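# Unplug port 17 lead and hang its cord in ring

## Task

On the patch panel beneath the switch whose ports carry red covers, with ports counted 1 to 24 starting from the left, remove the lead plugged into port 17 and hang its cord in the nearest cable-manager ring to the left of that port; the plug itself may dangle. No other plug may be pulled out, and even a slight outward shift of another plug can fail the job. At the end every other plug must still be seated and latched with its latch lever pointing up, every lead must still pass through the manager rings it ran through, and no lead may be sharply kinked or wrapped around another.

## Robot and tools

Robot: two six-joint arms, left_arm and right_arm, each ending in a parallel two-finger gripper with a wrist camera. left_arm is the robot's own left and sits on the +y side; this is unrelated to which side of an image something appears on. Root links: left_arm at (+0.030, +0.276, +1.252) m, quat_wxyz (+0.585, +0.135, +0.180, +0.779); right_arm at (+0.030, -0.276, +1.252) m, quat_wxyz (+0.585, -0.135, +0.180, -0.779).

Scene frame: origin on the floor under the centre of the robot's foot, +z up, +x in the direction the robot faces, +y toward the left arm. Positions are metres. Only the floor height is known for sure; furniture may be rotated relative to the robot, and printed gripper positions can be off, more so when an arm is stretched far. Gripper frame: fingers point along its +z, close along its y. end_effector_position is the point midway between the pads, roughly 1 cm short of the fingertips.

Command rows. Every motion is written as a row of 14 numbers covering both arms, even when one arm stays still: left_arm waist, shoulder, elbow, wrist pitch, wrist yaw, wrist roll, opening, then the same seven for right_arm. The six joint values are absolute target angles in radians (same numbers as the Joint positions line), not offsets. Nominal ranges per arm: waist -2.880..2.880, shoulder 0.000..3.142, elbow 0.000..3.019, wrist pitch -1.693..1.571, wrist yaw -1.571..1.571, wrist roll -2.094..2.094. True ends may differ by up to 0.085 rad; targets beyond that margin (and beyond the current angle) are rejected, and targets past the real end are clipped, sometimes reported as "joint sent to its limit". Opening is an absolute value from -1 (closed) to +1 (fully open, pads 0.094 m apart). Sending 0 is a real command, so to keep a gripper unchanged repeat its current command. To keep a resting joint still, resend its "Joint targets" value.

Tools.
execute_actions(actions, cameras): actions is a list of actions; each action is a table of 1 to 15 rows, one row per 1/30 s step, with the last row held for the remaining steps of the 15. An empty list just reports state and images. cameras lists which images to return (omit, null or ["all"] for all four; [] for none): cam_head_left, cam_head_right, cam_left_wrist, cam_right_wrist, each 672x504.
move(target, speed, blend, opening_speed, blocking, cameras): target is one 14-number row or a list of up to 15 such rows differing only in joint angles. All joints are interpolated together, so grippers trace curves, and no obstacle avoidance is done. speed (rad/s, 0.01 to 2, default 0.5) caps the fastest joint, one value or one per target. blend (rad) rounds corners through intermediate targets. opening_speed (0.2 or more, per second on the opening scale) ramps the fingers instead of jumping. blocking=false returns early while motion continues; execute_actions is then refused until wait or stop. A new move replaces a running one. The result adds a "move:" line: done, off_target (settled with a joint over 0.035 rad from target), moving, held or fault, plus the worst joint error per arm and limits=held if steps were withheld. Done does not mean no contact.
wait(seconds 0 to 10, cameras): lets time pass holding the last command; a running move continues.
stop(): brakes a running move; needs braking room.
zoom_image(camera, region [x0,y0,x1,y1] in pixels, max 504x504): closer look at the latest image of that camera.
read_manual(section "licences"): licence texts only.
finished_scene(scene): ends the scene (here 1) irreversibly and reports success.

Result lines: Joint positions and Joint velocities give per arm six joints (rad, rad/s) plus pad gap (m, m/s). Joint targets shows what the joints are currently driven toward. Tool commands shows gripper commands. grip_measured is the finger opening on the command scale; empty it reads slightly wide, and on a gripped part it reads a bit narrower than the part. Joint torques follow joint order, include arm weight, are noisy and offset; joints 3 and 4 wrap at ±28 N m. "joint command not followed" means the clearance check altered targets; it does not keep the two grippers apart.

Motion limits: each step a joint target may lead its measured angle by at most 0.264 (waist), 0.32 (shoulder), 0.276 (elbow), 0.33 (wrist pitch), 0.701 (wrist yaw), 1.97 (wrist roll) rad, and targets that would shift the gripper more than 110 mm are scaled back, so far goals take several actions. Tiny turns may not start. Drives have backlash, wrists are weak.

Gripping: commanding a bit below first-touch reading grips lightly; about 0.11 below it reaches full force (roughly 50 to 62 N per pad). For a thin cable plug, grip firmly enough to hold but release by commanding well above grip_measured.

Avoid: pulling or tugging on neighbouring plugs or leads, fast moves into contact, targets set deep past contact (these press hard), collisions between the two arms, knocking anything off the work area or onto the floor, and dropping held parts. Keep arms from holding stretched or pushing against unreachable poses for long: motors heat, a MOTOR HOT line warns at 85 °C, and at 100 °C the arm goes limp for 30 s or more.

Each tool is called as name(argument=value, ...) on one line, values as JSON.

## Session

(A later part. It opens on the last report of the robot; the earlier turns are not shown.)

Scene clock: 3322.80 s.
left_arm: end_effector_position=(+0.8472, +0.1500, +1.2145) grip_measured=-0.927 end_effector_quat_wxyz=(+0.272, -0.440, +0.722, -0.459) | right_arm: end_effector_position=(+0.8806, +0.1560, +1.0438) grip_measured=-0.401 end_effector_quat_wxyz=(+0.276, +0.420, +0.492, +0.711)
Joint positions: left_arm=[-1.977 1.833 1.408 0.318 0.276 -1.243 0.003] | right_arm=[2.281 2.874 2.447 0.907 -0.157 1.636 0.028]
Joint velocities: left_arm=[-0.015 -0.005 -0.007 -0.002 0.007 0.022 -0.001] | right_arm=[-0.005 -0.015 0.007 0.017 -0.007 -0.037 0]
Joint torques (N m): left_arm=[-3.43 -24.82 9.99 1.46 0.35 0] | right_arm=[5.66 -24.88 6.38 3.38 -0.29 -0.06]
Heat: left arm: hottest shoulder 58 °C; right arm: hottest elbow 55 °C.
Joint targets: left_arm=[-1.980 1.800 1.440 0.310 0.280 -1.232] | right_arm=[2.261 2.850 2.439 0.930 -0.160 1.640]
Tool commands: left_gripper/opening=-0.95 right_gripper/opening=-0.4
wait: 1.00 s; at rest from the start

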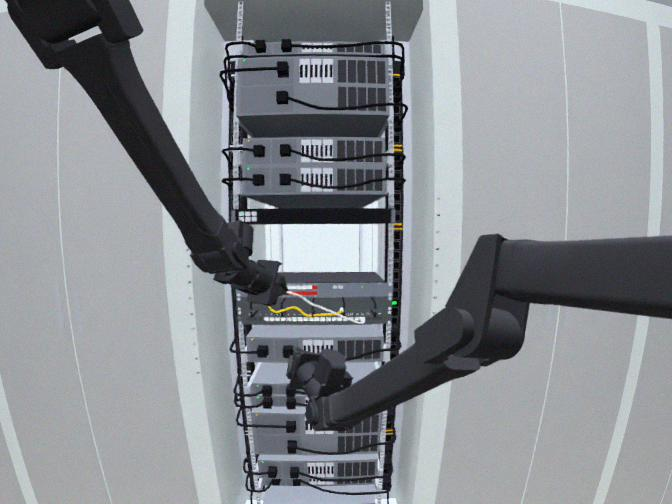

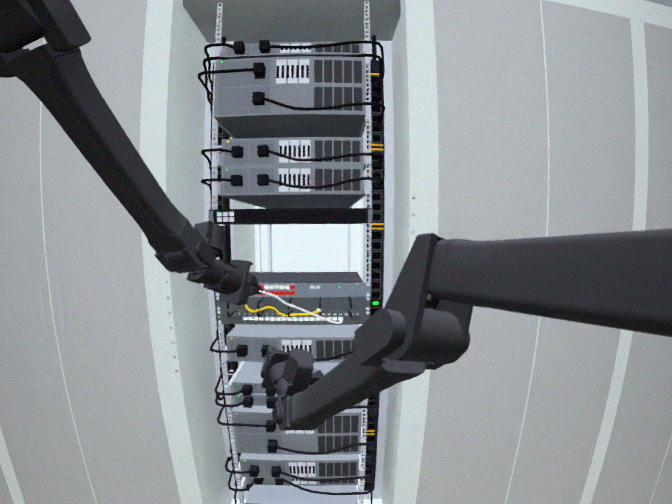

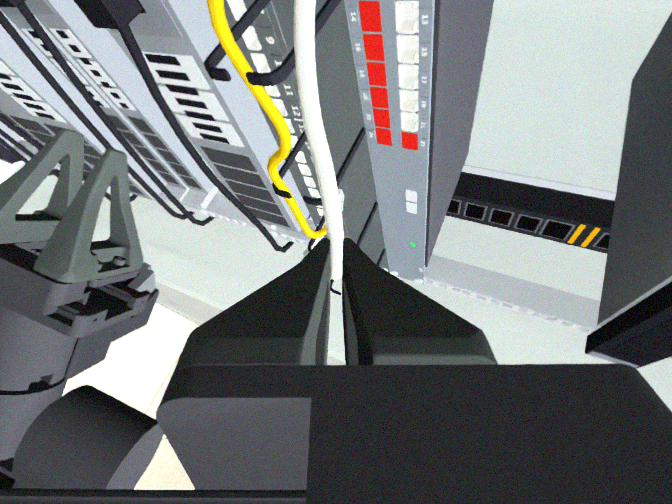

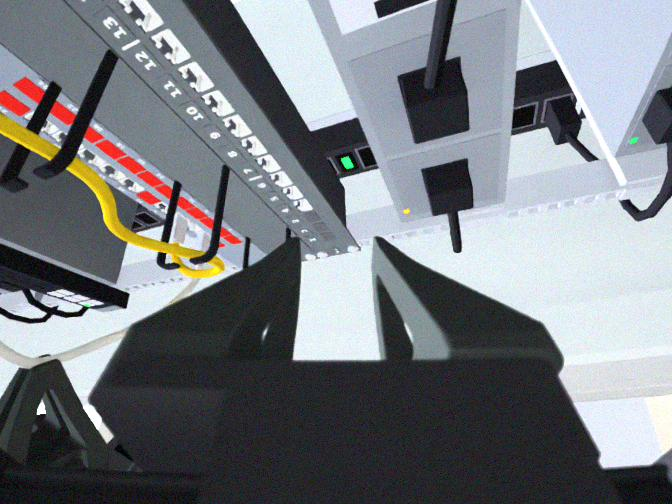

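move(target=[-1.98,1.80,1.44,0.31,0.28,-1.232,-0.95,2.15,2.585,1.97,1.175,-0.24,1.37,-0.4], speed=0.3, cameras=[])

move(target=[[-2.0,1.98,1.42,0.65,0.06,-1.36,-0.95,2.15,2.585,1.97,1.175,-0.24,1.37,-0.4],[-1.99,2.08,1.54,0.68,0.07,-1.37,-0.95,2.15,2.585,1.97,1.175,-0.24,1.37,-0.4]], speed=0.2)

zoom_image(camera="cam_left_wrist", region=[140, 0, 440, 290])

zoom_image(camera="cam_head_left", region=[240, 280, 380, 350])

Scene clock: 3362.07 s.
left_arm: end_effector_position=(+0.8472, +0.1500, +1.2145) grip_measured=-0.927 end_effector_quat_wxyz=(+0.272, -0.440, +0.722, -0.459) | right_arm: end_effector_position=(+0.8719, +0.0385, +1.0791) grip_measured=-0.401 end_effector_quat_wxyz=(+0.397, +0.343, +0.537, +0.661)
Joint positions: left_arm=[-1.977 1.833 1.408 0.318 0.276 -1.243 0.003] | right_arm=[2.164 2.606 1.978 1.153 -0.237 1.386 0.028]
Joint velocities: left_arm=[-0.015 -0.005 0.007 -0.012 0.022 -0.022 0] | right_arm=[-0.015 -0.024 -0.007 0.012 -0.037 0.007 0.002]
Joint torques (N m): left_arm=[-3.14 -25.05 10.03 1.44 0.34 -0.01] | right_arm=[3.66 -23.53 5.12 3.29 -0.27 -0.3]
Heat: left arm: hottest shoulder 58 °C; right arm: hottest shoulder 52 °C.
Joint targets: left_arm=[-1.980 1.800 1.440 0.310 0.280 -1.232] | right_arm=[2.150 2.585 1.970 1.175 -0.240 1.370]
move: done
No camera images: "cameras" was empty.

Scene clock: 3365.03 s.
left_arm: end_effector_position=(+0.8810, +0.1622, +1.1467) grip_measured=-0.927 end_effector_quat_wxyz=(-0.368, +0.502, -0.634, +0.460) | right_arm: end_effector_position=(+0.8719, +0.0385, +1.0791) grip_measured=-0.401 end_effector_quat_wxyz=(+0.397, +0.342, +0.537, +0.661)
Joint positions: left_arm=[-1.988 2.062 1.499 0.653 0.066 -1.355 0.003] | right_arm=[2.164 2.606 1.978 1.153 -0.237 1.384 0.028]
Joint velocities: left_arm=[-0.015 -0.005 -0.002 -0.002 -0.066 -0.081 0] | right_arm=[-0.015 -0.015 0.012 -0.007 0.051 -0.022 -0.001]
Joint torques (N m): left_arm=[-3.84 -21.54 10.17 2.89 0.26 -0.24] | right_arm=[4.54 -23.88 4.86 3.28 -0.28 -0.28]
Heat: left arm: hottest shoulder 58 °C; right arm: hottest shoulder 51 °C.
Joint targets: left_arm=[-1.989 2.079 1.541 0.680 0.069 -1.371] | right_arm=[2.150 2.585 1.970 1.175 -0.240 1.369]
move: off_target (left_arm); left_arm: the elbow is farthest, 0.041 rad from its target

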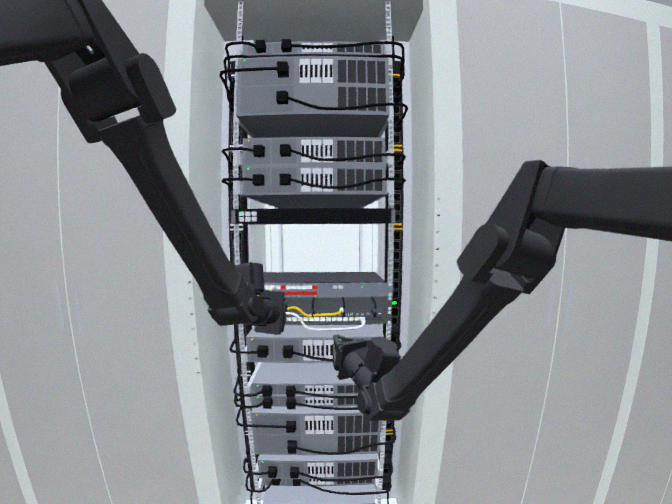

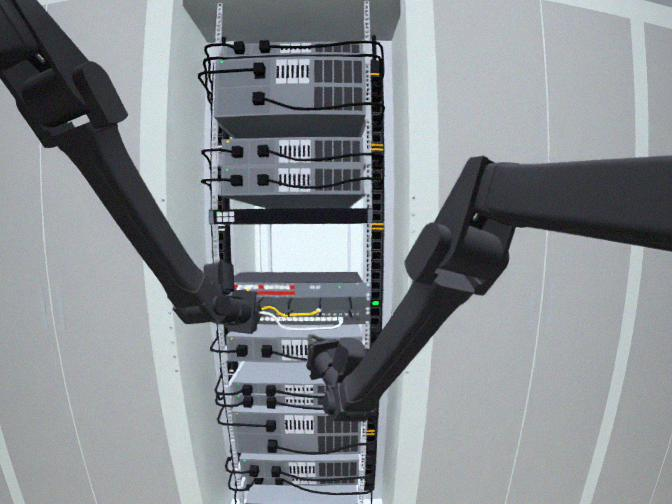

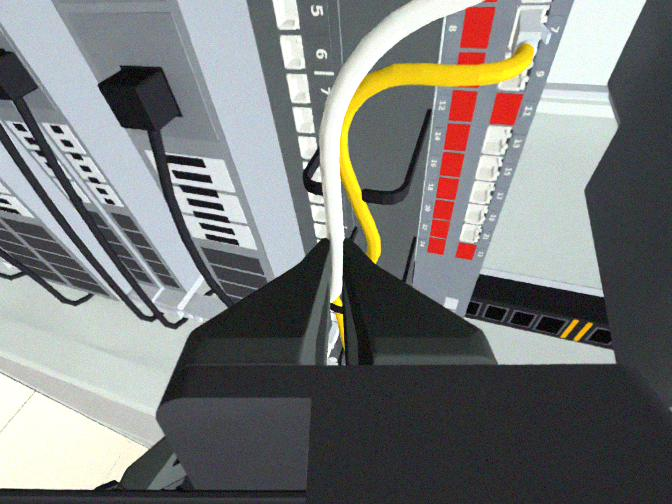

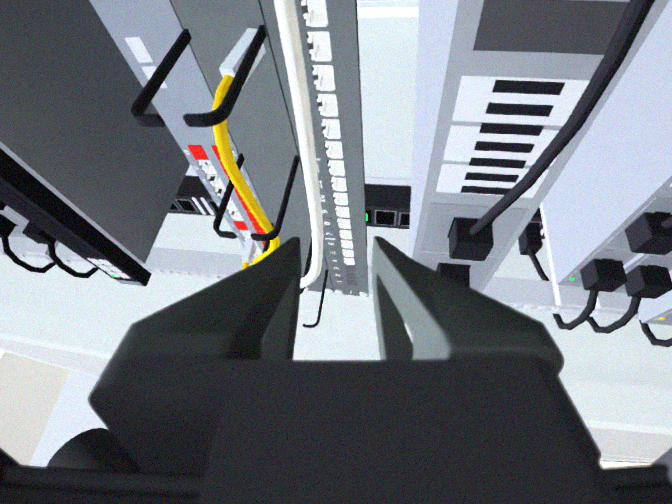

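Scaled by 1.680 from the camera's 672x504 image, which has a finer 960x720 frame.

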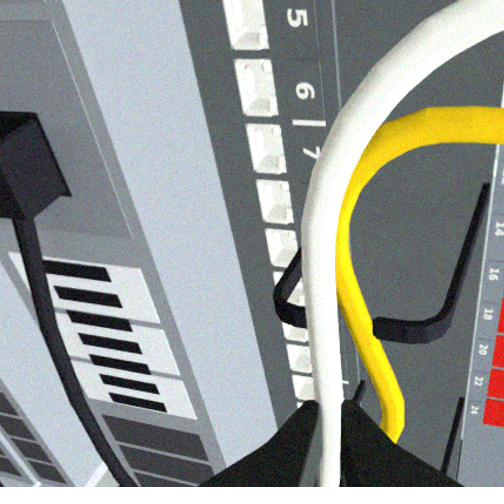

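Scaled by 3.600 from the camera's 672x504 image, which has a finer 960x720 frame.

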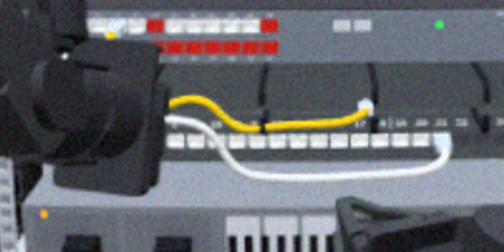

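move(target=[[-1.985,2.155,1.705,0.615,0.074,-1.37,-0.95,2.15,2.585,1.97,1.175,-0.24,1.37,-0.4]], speed=0.1, cameras=["cam_left_wrist"])

zoom_image(camera="cam_left_wrist", region=[240, 100, 440, 290])

Scene clock: 3376.40 s.
left_arm: end_effector_position=(+0.9151, +0.1530, +1.1426) grip_measured=-0.927 end_effector_quat_wxyz=(-0.374, +0.489, -0.627, +0.476) | right_arm: end_effector_position=(+0.8719, +0.0385, +1.0791) grip_measured=-0.401 end_effector_quat_wxyz=(+0.397, +0.342, +0.537, +0.661)
Joint positions: left_arm=[-1.99 2.141 1.64 0.63 0.088 -1.355 0.003] | right_arm=[2.164 2.606 1.978 1.153 -0.237 1.384 0.028]
Joint velocities: left_arm=[-0.005 -0.015 -0.002 -0.022 0.037 0.022 -0.001] | right_arm=[0.005 -0.005 0.012 -0.017 -0.007 -0.037 -0.001]
Joint torques (N m): left_arm=[-3.6 -22.95 12.4 1.32 -0.08 -0.24] | right_arm=[4.6 -23.18 4.98 3.18 -0.26 -0.28]
Heat: left arm: hottest shoulder 59 °C; right arm: hottest shoulder 49 °C.
Joint targets: left_arm=[-1.985 2.155 1.705 0.615 0.083 -1.369] | right_arm=[2.150 2.585 1.970 1.175 -0.240 1.370]
move: off_target (left_arm); left_arm: the elbow is farthest, 0.065 rad from its target
Images, in order (width x height): cam_left_wrist 672x504.

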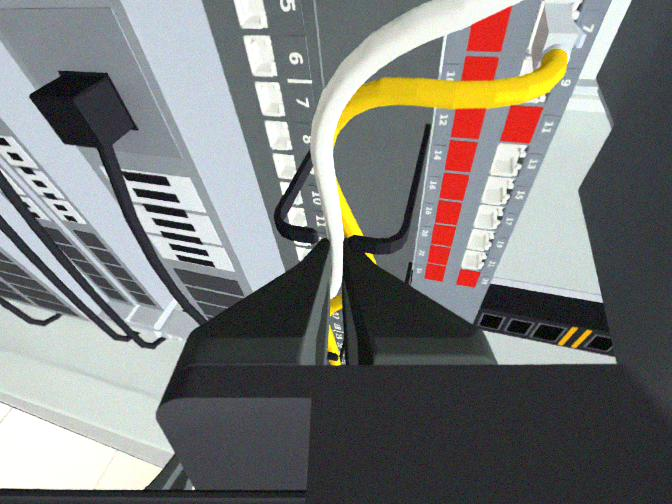

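Scaled by 2.520 from the camera's 672x504 image, which has a finer 960x720 frame.

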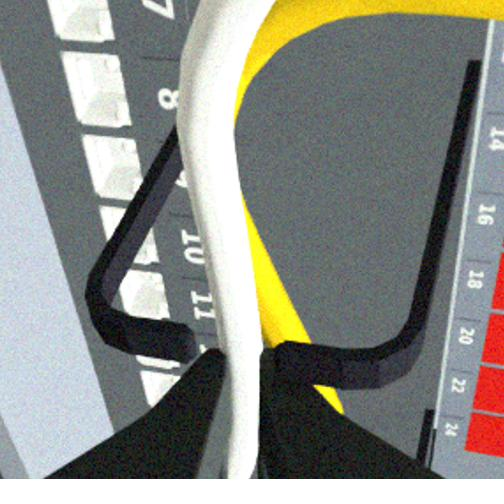

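move(target=[[-1.985,2.22,1.84,0.55,0.08,-1.37,-0.95,2.15,2.585,1.97,1.175,-0.24,1.37,-0.4]], speed=0.1, cameras=["cam_left_wrist"])

zoom_image(camera="cam_left_wrist", region=[240, 100, 440, 290])

Scene clock: 3385.33 s.
left_arm: end_effector_position=(+0.9364, +0.1363, +1.1359) grip_measured=-0.927 end_effector_quat_wxyz=(-0.371, +0.485, -0.632, +0.477) | right_arm: end_effector_position=(+0.8717, +0.0387, +1.0791) grip_measured=-0.401 end_effector_quat_wxyz=(+0.397, +0.342, +0.537, +0.661)
Joint positions: left_arm=[-2.005 2.198 1.749 0.572 0.085 -1.346 0.003] | right_arm=[2.164 2.606 1.978 1.153 -0.238 1.384 0.028]
Joint velocities: left_arm=[-0.015 -0.015 0.007 0.007 -0.081 0.007 0] | right_arm=[-0.005 -0.024 -0.002 0.017 0.037 0.022 -0.002]
Joint torques (N m): left_arm=[-2.61 -23.12 15.01 1.16 -0.1 -0.25] | right_arm=[3.49 -23.65 4.86 3.19 -0.3 -0.31]
Heat: left arm: hottest shoulder 59 °C; right arm: hottest shoulder 49 °C.
Joint targets: left_arm=[-1.986 2.220 1.840 0.550 0.079 -1.361] | right_arm=[2.150 2.585 1.970 1.175 -0.241 1.370]
move: off_target (left_arm); left_arm: the elbow is farthest, 0.091 rad from its target
Images, in order (width x height): cam_left_wrist 672x504.

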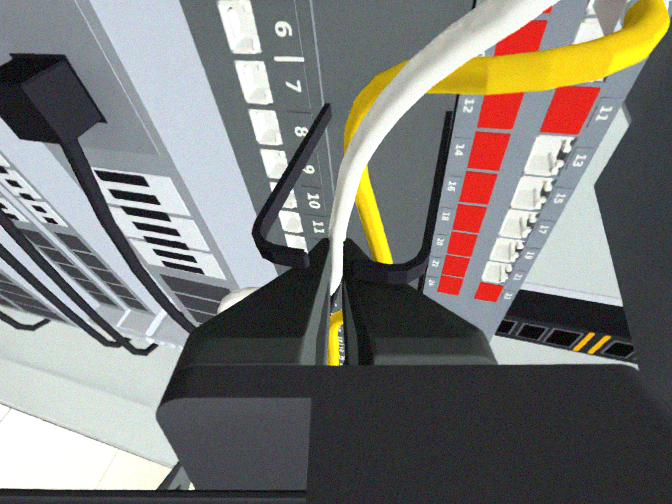

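Scaled by 2.520 from the camera's 672x504 image, which has a finer 960x720 frame.

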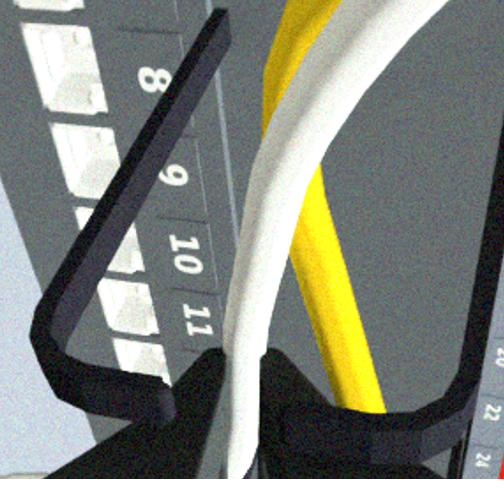

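wait(seconds=0.5)

zoom_image(camera="cam_right_wrist", region=[180, 140, 380, 340])

zoom_image(camera="cam_head_left", region=[240, 280, 380, 350])

Scene clock: 3397.77 s.
left_arm: end_effector_position=(+0.9364, +0.1363, +1.1359) grip_measured=-0.927 end_effector_quat_wxyz=(-0.371, +0.485, -0.632, +0.477) | right_arm: end_effector_position=(+0.8717, +0.0387, +1.0791) grip_measured=-0.401 end_effector_quat_wxyz=(+0.397, +0.342, +0.537, +0.661)
Joint positions: left_arm=[-2.005 2.198 1.749 0.572 0.085 -1.346 0.003] | right_arm=[2.164 2.606 1.978 1.153 -0.238 1.384 0.028]
Joint velocities: left_arm=[0.005 0.005 -0.007 0.017 -0.007 -0.007 0.001] | right_arm=[-0.024 -0.005 0.002 -0.007 0.007 -0.022 0]
Joint torques (N m): left_arm=[-2.67 -22.83 14.98 1.16 -0.07 -0.24] | right_arm=[4.78 -23.82 5.26 3.3 -0.31 -0.32]
Heat: left arm: hottest shoulder 58 °C; right arm: hottest shoulder 48 °C.
Joint targets: left_arm=[-1.986 2.220 1.839 0.550 0.079 -1.361] | right_arm=[2.150 2.585 1.970 1.175 -0.241 1.370]
Tool commands: left_gripper/opening=-0.95 right_gripper/opening=-0.4
wait: 0.50 s; at rest from the start

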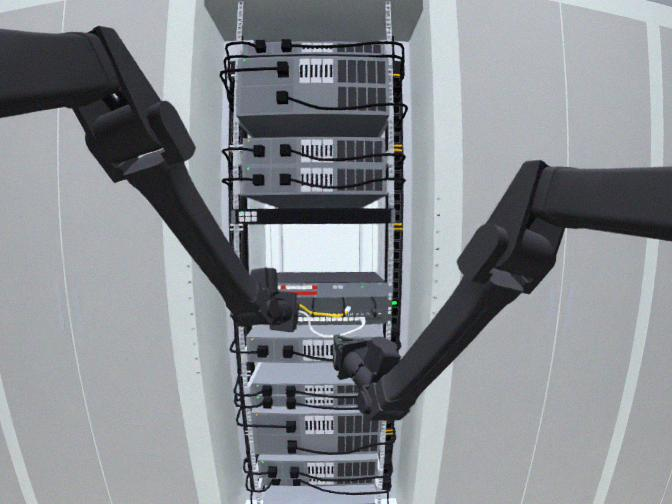

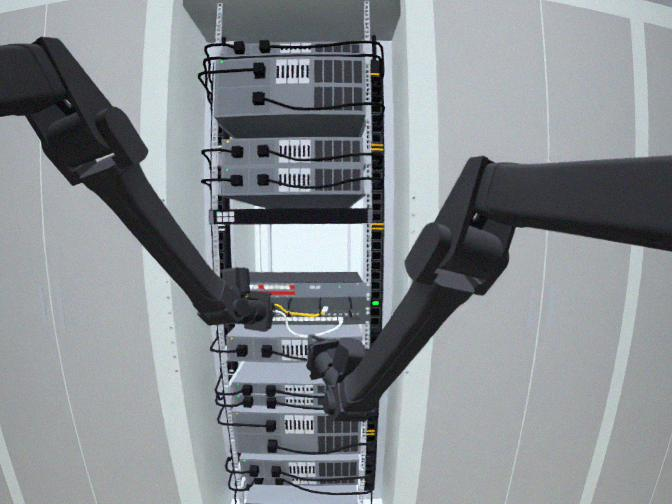

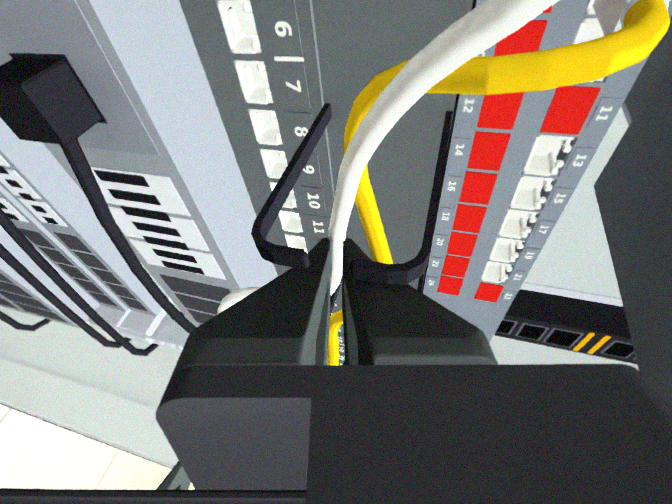

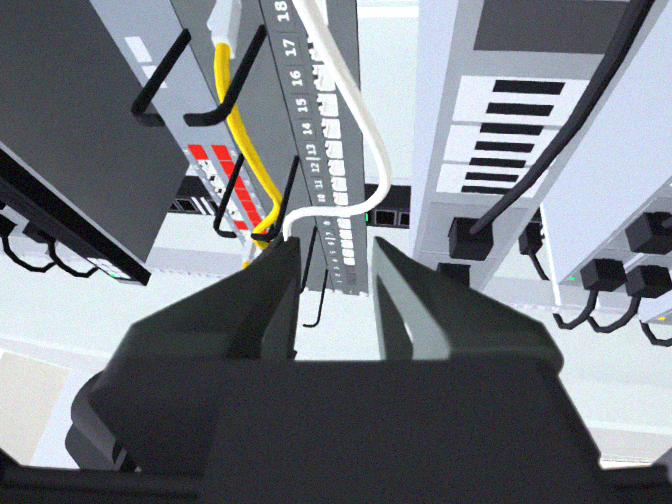

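Scaled by 2.520 from the camera's 672x504 image, which has a finer 960x720 frame.

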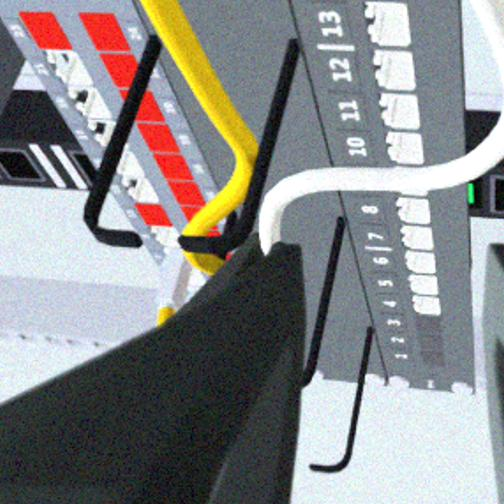

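Scaled by 3.600 from the camera's 672x504 image, which has a finer 960x720 frame.

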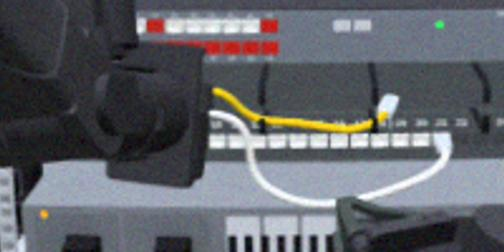

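zoom_image(camera="cam_left_wrist", region=[290, 200, 400, 310])

Scaled by 4.582 from the camera's 672x504 image, which has a finer 960x720 frame.

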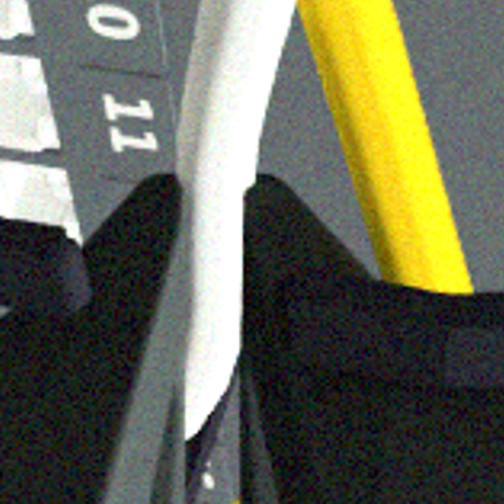

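move(target=[[-2.005,2.26,1.86,0.56,0.08,-1.37,-0.95,2.15,2.585,1.97,1.175,-0.24,1.37,-0.4]], speed=0.1, cameras=["cam_left_wrist","cam_right_wrist"])

zoom_image(camera="cam_left_wrist", region=[240, 130, 440, 330])

zoom_image(camera="cam_right_wrist", region=[180, 140, 380, 340])

Scene clock: 3425.23 s.
left_arm: end_effector_position=(+0.9420, +0.1328, +1.1360) grip_measured=-0.927 end_effector_quat_wxyz=(-0.377, +0.486, -0.628, +0.477) | right_arm: end_effector_position=(+0.8717, +0.0387, +1.0791) grip_measured=-0.401 end_effector_quat_wxyz=(+0.397, +0.342, +0.537, +0.661)
Joint positions: left_arm=[-2.011 2.213 1.775 0.572 0.069 -1.346 0.003] | right_arm=[2.164 2.606 1.978 1.153 -0.238 1.384 0.028]
Joint velocities: left_arm=[-0.015 0.005 -0.012 0.002 -0.022 0.051 -0.001] | right_arm=[0.005 -0.015 -0.012 -0.027 -0.051 -0.066 0]
Joint torques (N m): left_arm=[-4.07 -21.01 14.61 1.4 0.27 -0.32] | right_arm=[4.78 -23.12 5.19 3.11 -0.14 -0.31]
Heat: left arm: hottest elbow 58 °C; right arm: hottest shoulder 47 °C.
Joint targets: left_arm=[-2.005 2.259 1.860 0.560 0.072 -1.370] | right_arm=[2.150 2.585 1.970 1.175 -0.240 1.370]
move: off_target (left_arm); left_arm: the elbow is farthest, 0.085 rad from its target
Images, in order (width x height): cam_left_wrist 672x504, cam_right_wrist 672x504.

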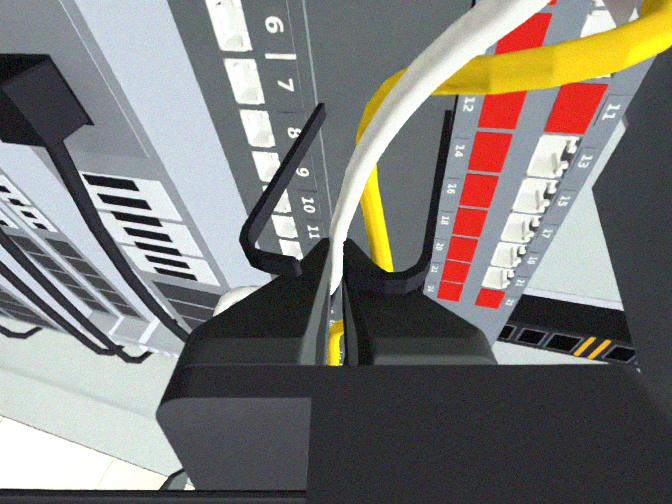

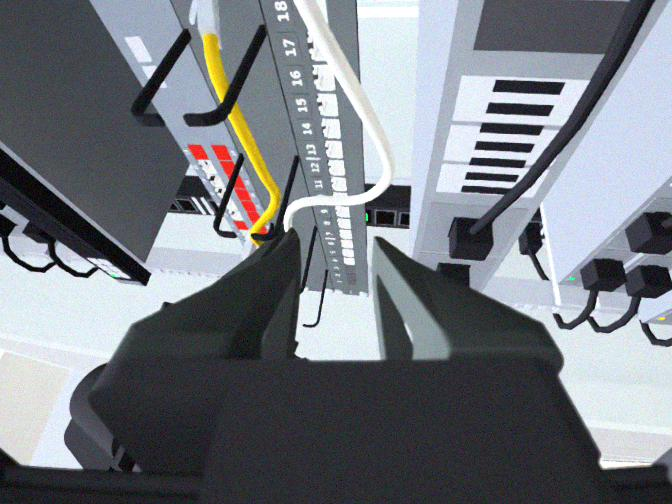

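Scaled by 2.520 from the camera's 672x504 image, which has a finer 960x720 frame.

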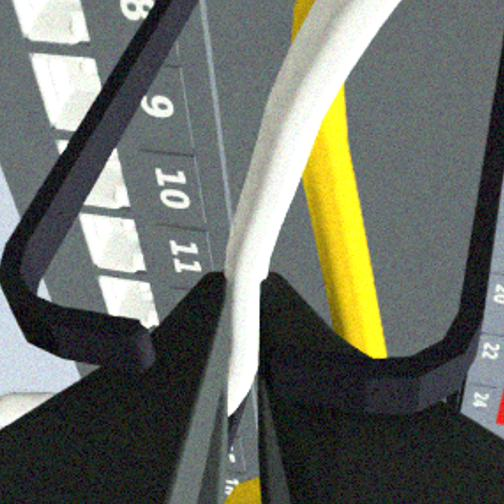

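Scaled by 2.520 from the camera's 672x504 image, which has a finer 960x720 frame.

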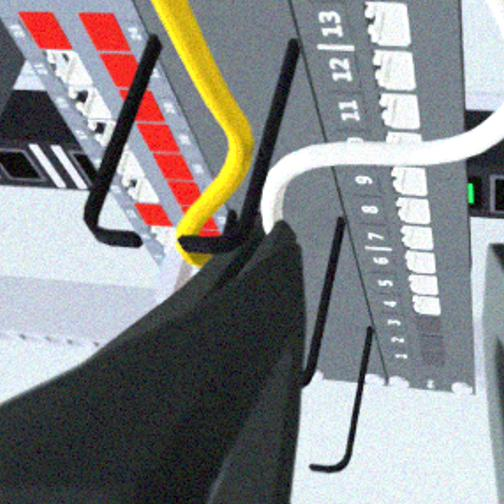

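move(target=[[-2.005,2.26,1.86,0.56,0.08,-1.37,-0.75,2.15,2.585,1.97,1.175,-0.24,1.37,-0.4]], speed=0.1, opening_speed=0.2, cameras=["cam_left_wrist","cam_right_wrist"])

zoom_image(camera="cam_left_wrist", region=[240, 130, 440, 330])

Scene clock: 3434.47 s.
left_arm: end_effector_position=(+0.9429, +0.1277, +1.1195) grip_measured=-0.754 end_effector_quat_wxyz=(-0.367, +0.490, -0.627, +0.482) | right_arm: end_effector_position=(+0.8717, +0.0387, +1.0791) grip_measured=-0.401 end_effector_quat_wxyz=(+0.397, +0.342, +0.537, +0.661)
Joint positions: left_arm=[-2.011 2.25 1.804 0.572 0.08 -1.364 0.012] | right_arm=[2.164 2.606 1.978 1.153 -0.238 1.384 0.028]
Joint velocities: left_arm=[-0.005 0.015 -0.017 -0.002 -0.037 -0.051 0] | right_arm=[-0.005 -0.005 -0.007 -0.022 -0.051 0.022 -0.001]
Joint torques (N m): left_arm=[-3.49 -24.47 11.92 1.47 0.11 -0.24] | right_arm=[4.48 -22.95 5.04 3.26 -0.2 -0.3]
Heat: left arm: hottest elbow 57 °C; right arm: hottest shoulder 47 °C.
Joint targets: left_arm=[-2.005 2.261 1.859 0.560 0.079 -1.379] | right_arm=[2.150 2.585 1.970 1.175 -0.240 1.370]
move: off_target (left_arm); left_arm: the elbow is farthest, 0.056 rad from its target
Images, in order (width x height): cam_left_wrist 672x504, cam_right_wrist 672x504.

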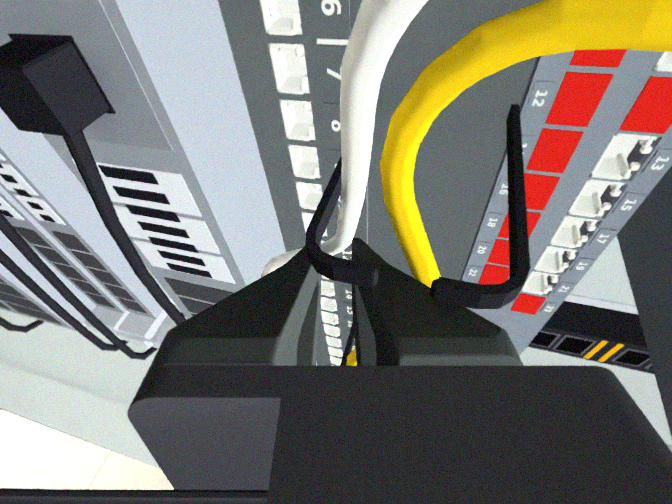

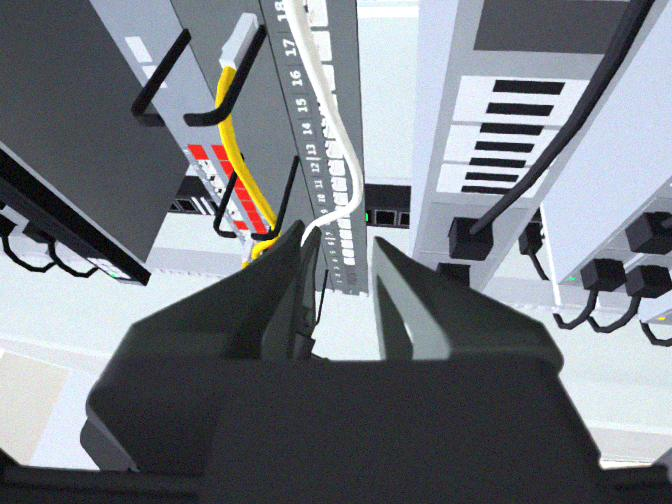

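Scaled by 2.520 from the camera's 672x504 image, which has a finer 960x720 frame.

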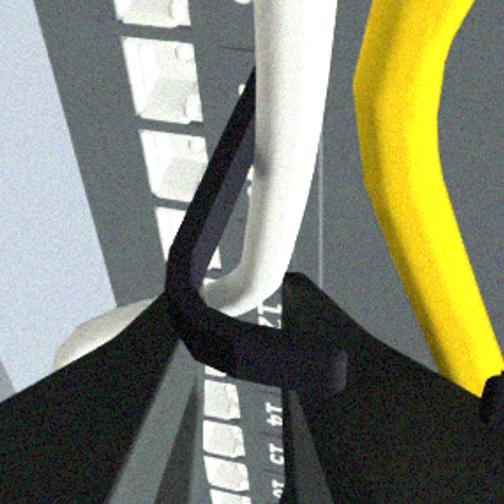

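move(target=[[-2.005,2.22,1.74,0.61,0.08,-1.37,-0.65,2.15,2.585,1.97,1.175,-0.24,1.37,-0.4]], speed=0.08, cameras=["cam_left_wrist"])

zoom_image(camera="cam_left_wrist", region=[240, 130, 440, 330])

Scene clock: 3445.03 s.
left_arm: end_effector_position=(+0.9253, +0.1258, +1.1032) grip_measured=-0.653 end_effector_quat_wxyz=(-0.355, +0.494, -0.635, +0.476) | right_arm: end_effector_position=(+0.8717, +0.0387, +1.0791) grip_measured=-0.401 end_effector_quat_wxyz=(+0.397, +0.342, +0.537, +0.661)
Joint positions: left_arm=[-2.011 2.244 1.75 0.587 0.085 -1.366 0.016] | right_arm=[2.164 2.606 1.978 1.153 -0.238 1.384 0.028]
Joint velocities: left_arm=[0.015 -0.005 -0.002 -0.002 -0.066 0.022 0] | right_arm=[-0.005 -0.015 -0.002 -0.002 -0.022 -0.022 0.002]
Joint torques (N m): left_arm=[-3.96 -26.99 5.94 2.66 0.12 -0.15] | right_arm=[3.66 -23.06 4.96 3.1 -0.22 -0.3]
Heat: left arm: hottest shoulder 56 °C; right arm: hottest shoulder 47 °C.
Joint targets: left_arm=[-2.005 2.221 1.740 0.609 0.085 -1.371] | right_arm=[2.150 2.585 1.970 1.175 -0.240 1.370]
move: done
Images, in order (width x height): cam_left_wrist 672x504.

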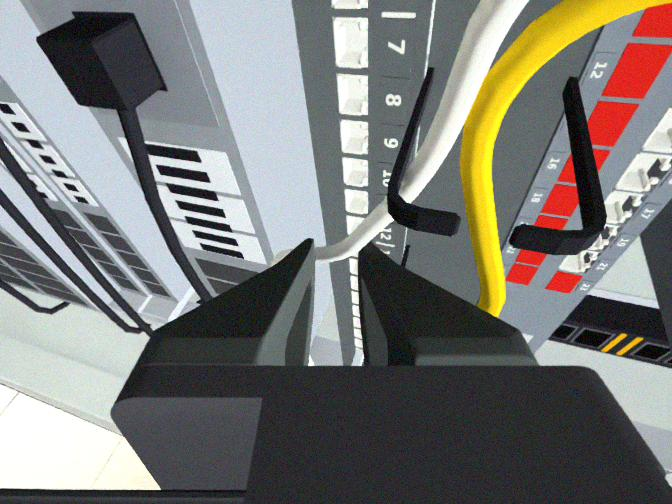

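Scaled by 2.520 from the camera's 672x504 image, which has a finer 960x720 frame.

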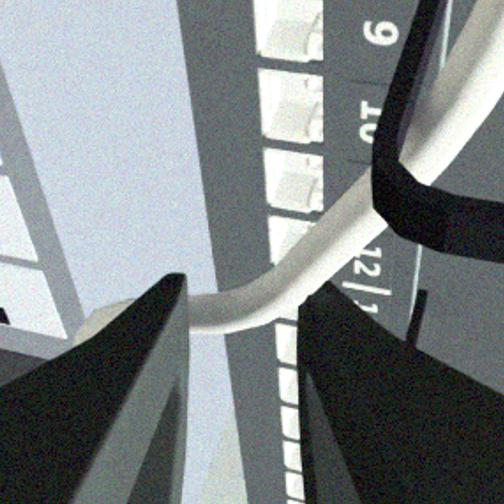

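move(target=[[-2.03,2.17,1.56,0.72,0.08,-1.37,-0.5,2.15,2.585,1.97,1.175,-0.24,1.37,-0.4],[-2.03,2.08,1.38,0.80,0.08,-1.37,-0.5,2.15,2.585,1.97,1.175,-0.24,1.37,-0.4]], speed=0.12)

zoom_image(camera="cam_left_wrist", region=[240, 30, 540, 330])

zoom_image(camera="cam_right_wrist", region=[180, 140, 380, 340])

zoom_image(camera="cam_head_left", region=[240, 280, 380, 350])

Scene clock: 3458.67 s.
left_arm: end_effector_position=(+0.8282, +0.1367, +1.0938) grip_measured=-0.503 end_effector_quat_wxyz=(-0.341, +0.503, -0.646, +0.462) | right_arm: end_effector_position=(+0.8717, +0.0387, +1.0791) grip_measured=-0.401 end_effector_quat_wxyz=(+0.397, +0.342, +0.537, +0.661)
Joint positions: left_arm=[-2.011 2.112 1.387 0.771 0.079 -1.366 0.023] | right_arm=[2.164 2.606 1.978 1.153 -0.238 1.384 0.028]
Joint velocities: left_arm=[-0.005 -0.005 -0.007 0.007 0.051 -0.066 -0.001] | right_arm=[-0.015 -0.015 -0.002 0.017 0.007 -0.022 0]
Joint torques (N m): left_arm=[-4.72 -25.05 4.79 2.91 0.04 -0.13] | right_arm=[4.13 -23.59 5.15 3.29 -0.19 -0.34]
Heat: left arm: hottest shoulder 59 °C; right arm: hottest shoulder 47 °C.
Joint targets: left_arm=[-2.030 2.080 1.381 0.800 0.076 -1.370] | right_arm=[2.150 2.585 1.970 1.175 -0.240 1.370]
move: done

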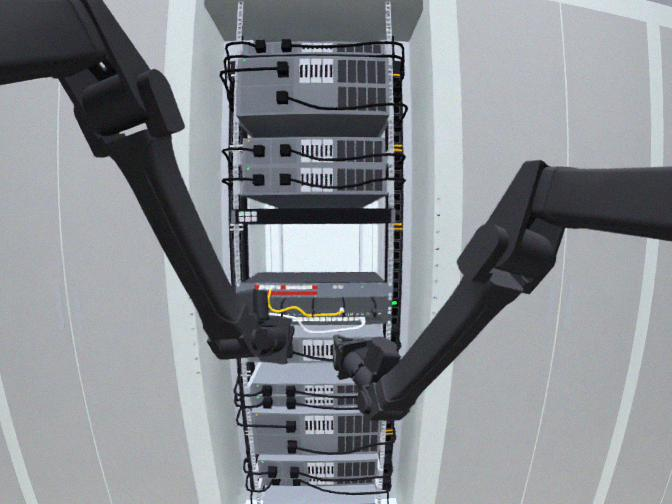

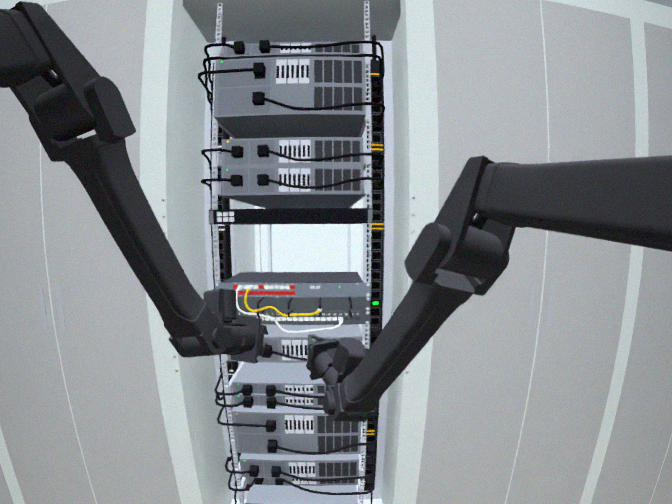

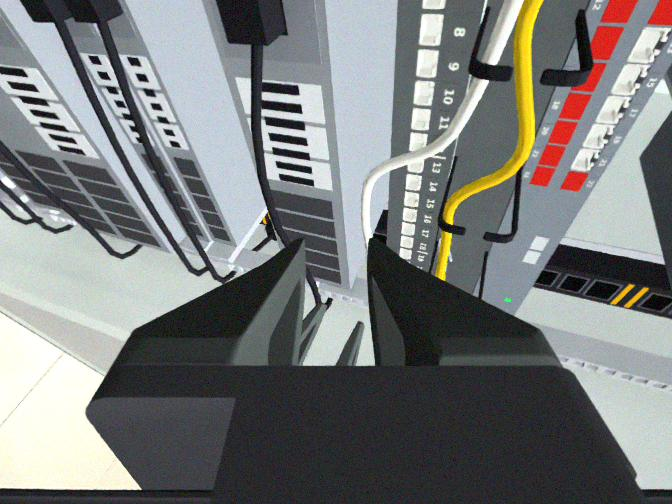

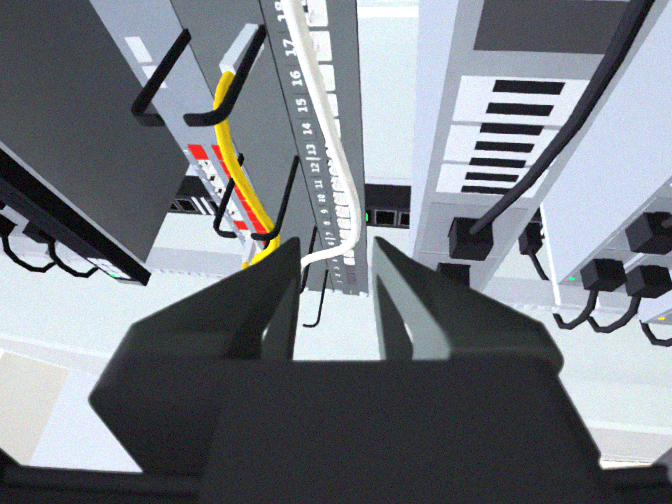

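Scaled by 1.680 from the camera's 672x504 image, which has a finer 960x720 frame.

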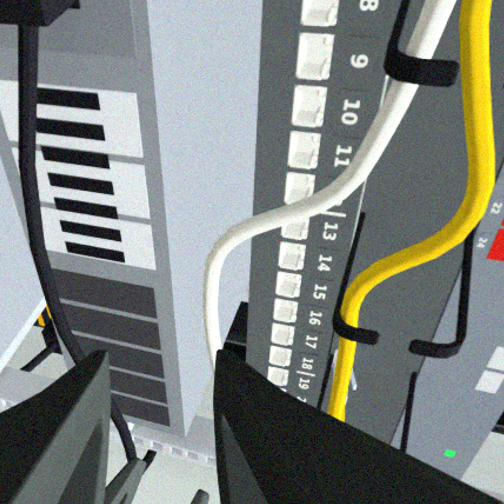

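Scaled by 2.520 from the camera's 672x504 image, which has a finer 960x720 frame.

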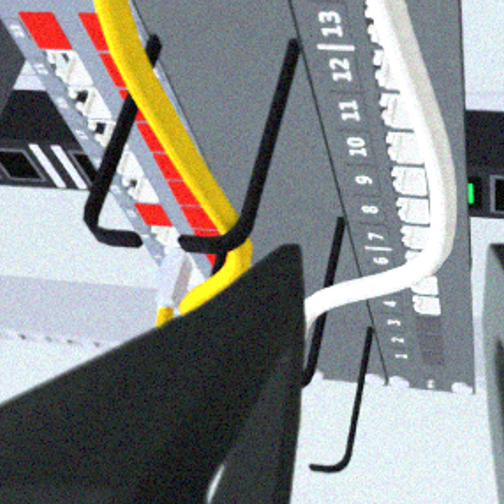

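Scaled by 3.600 from the camera's 672x504 image, which has a finer 960x720 frame.

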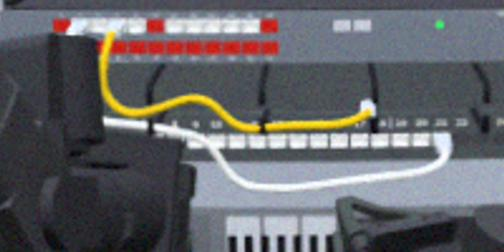

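move(target=[[-1.95,1.90,1.30,0.70,0.06,-1.37,-0.5,2.12,2.45,1.85,1.175,-0.24,1.37,-0.4],[-1.95,1.70,1.15,0.62,0.06,-1.37,-0.5,2.12,2.45,1.85,1.175,-0.24,1.37,-0.4]], speed=0.3)

zoom_image(camera="cam_left_wrist", region=[240, 100, 540, 340])

zoom_image(camera="cam_head_left", region=[240, 280, 380, 350])

zoom_image(camera="cam_head_right", region=[220, 280, 360, 350])

Scene clock: 3469.30 s.
left_arm: end_effector_position=(+0.8032, +0.2090, +1.2411) grip_measured=-0.503 end_effector_quat_wxyz=(-0.368, +0.516, -0.632, +0.446) | right_arm: end_effector_position=(+0.8874, +0.0002, +1.1375) grip_measured=-0.401 end_effector_quat_wxyz=(+0.414, +0.342, +0.529, +0.657)
Joint positions: left_arm=[-1.959 1.718 1.154 0.636 0.062 -1.366 0.023] | right_arm=[2.135 2.462 1.858 1.156 -0.238 1.384 0.028]
Joint velocities: left_arm=[-0.015 -0.005 0.007 0.007 -0.007 -0.007 0.001] | right_arm=[-0.005 0.015 -0.007 -0.007 -0.007 -0.081 0]
Joint torques (N m): left_arm=[-1.67 -21.3 6.04 1.32 0.03 -0.15] | right_arm=[4.19 -22.59 5.35 3.25 -0.19 -0.29]
Heat: left arm: hottest shoulder 59 °C; right arm: hottest shoulder 47 °C.
Joint targets: left_arm=[-1.950 1.699 1.149 0.620 0.060 -1.370] | right_arm=[2.121 2.450 1.851 1.176 -0.240 1.370]
move: done

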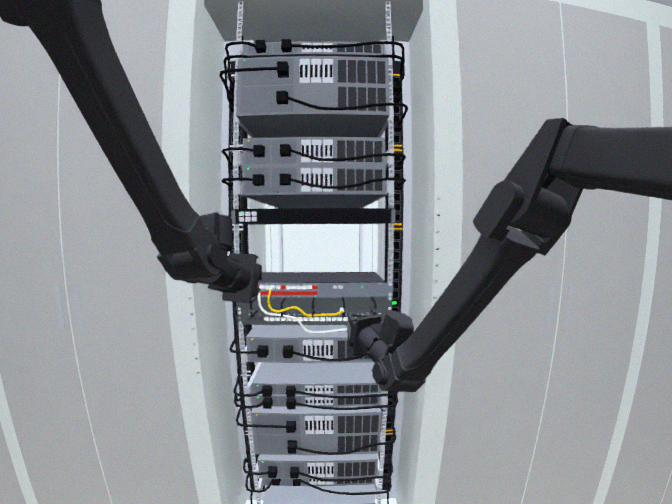

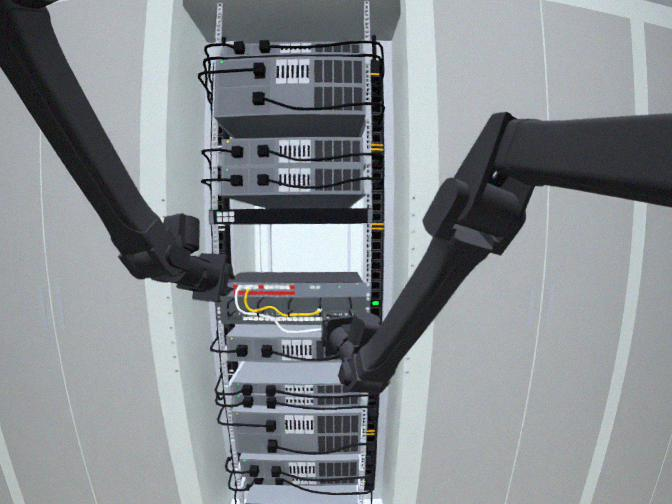

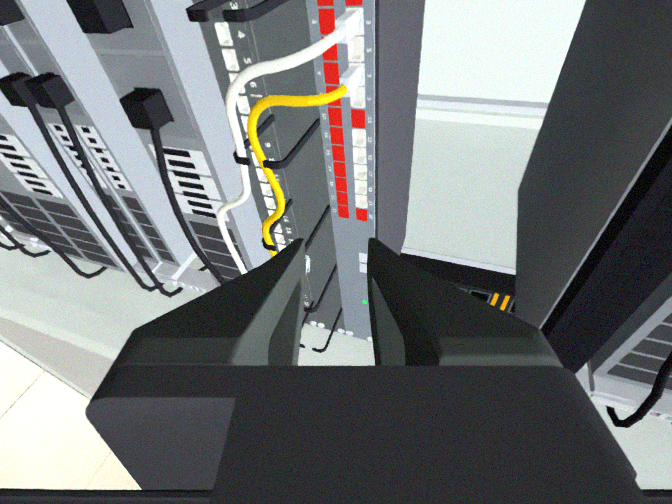

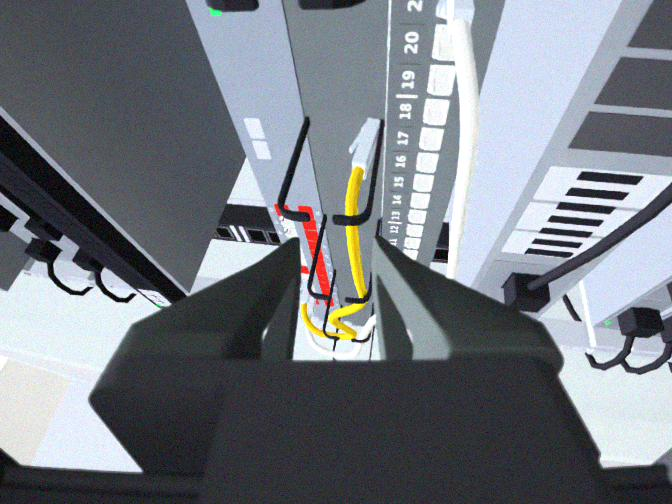

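Scaled by 1.680 from the camera's 672x504 image, which has a finer 960x720 frame.

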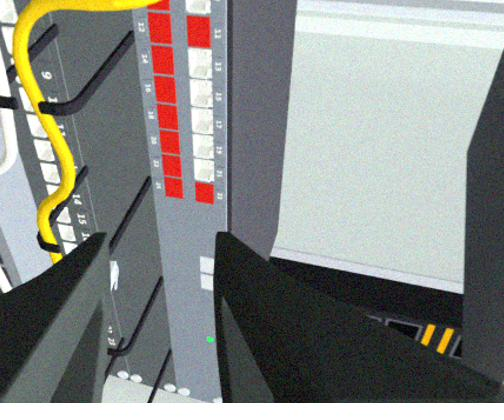

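Scaled by 3.600 from the camera's 672x504 image, which has a finer 960x720 frame.

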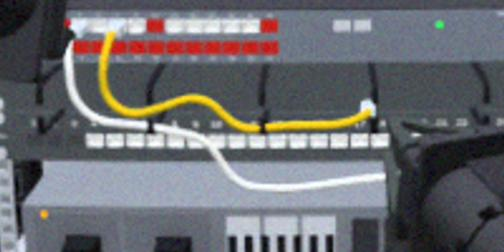

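Scaled by 3.600 from the camera's 672x504 image, which has a finer 960x720 frame.

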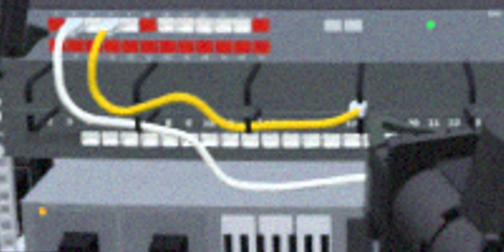

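zoom_image(camera="cam_left_wrist", region=[200, 80, 360, 260])

zoom_image(camera="cam_right_wrist", region=[270, 180, 410, 370])

Scaled by 2.800 from the camera's 672x504 image, which has a finer 960x720 frame.

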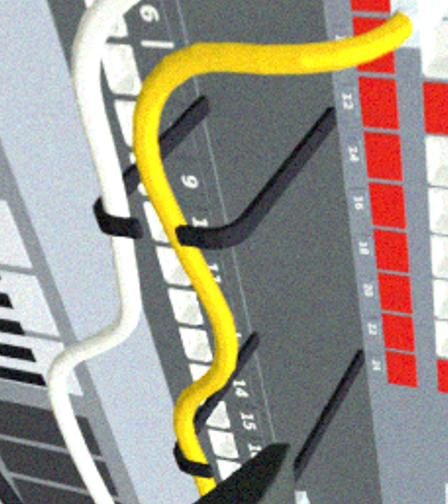

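Scaled by 2.653 from the camera's 672x504 image, which has a finer 960x720 frame.

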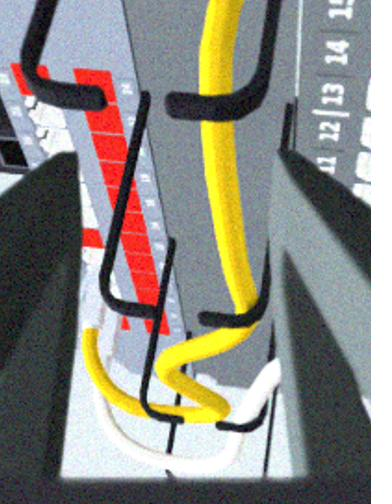

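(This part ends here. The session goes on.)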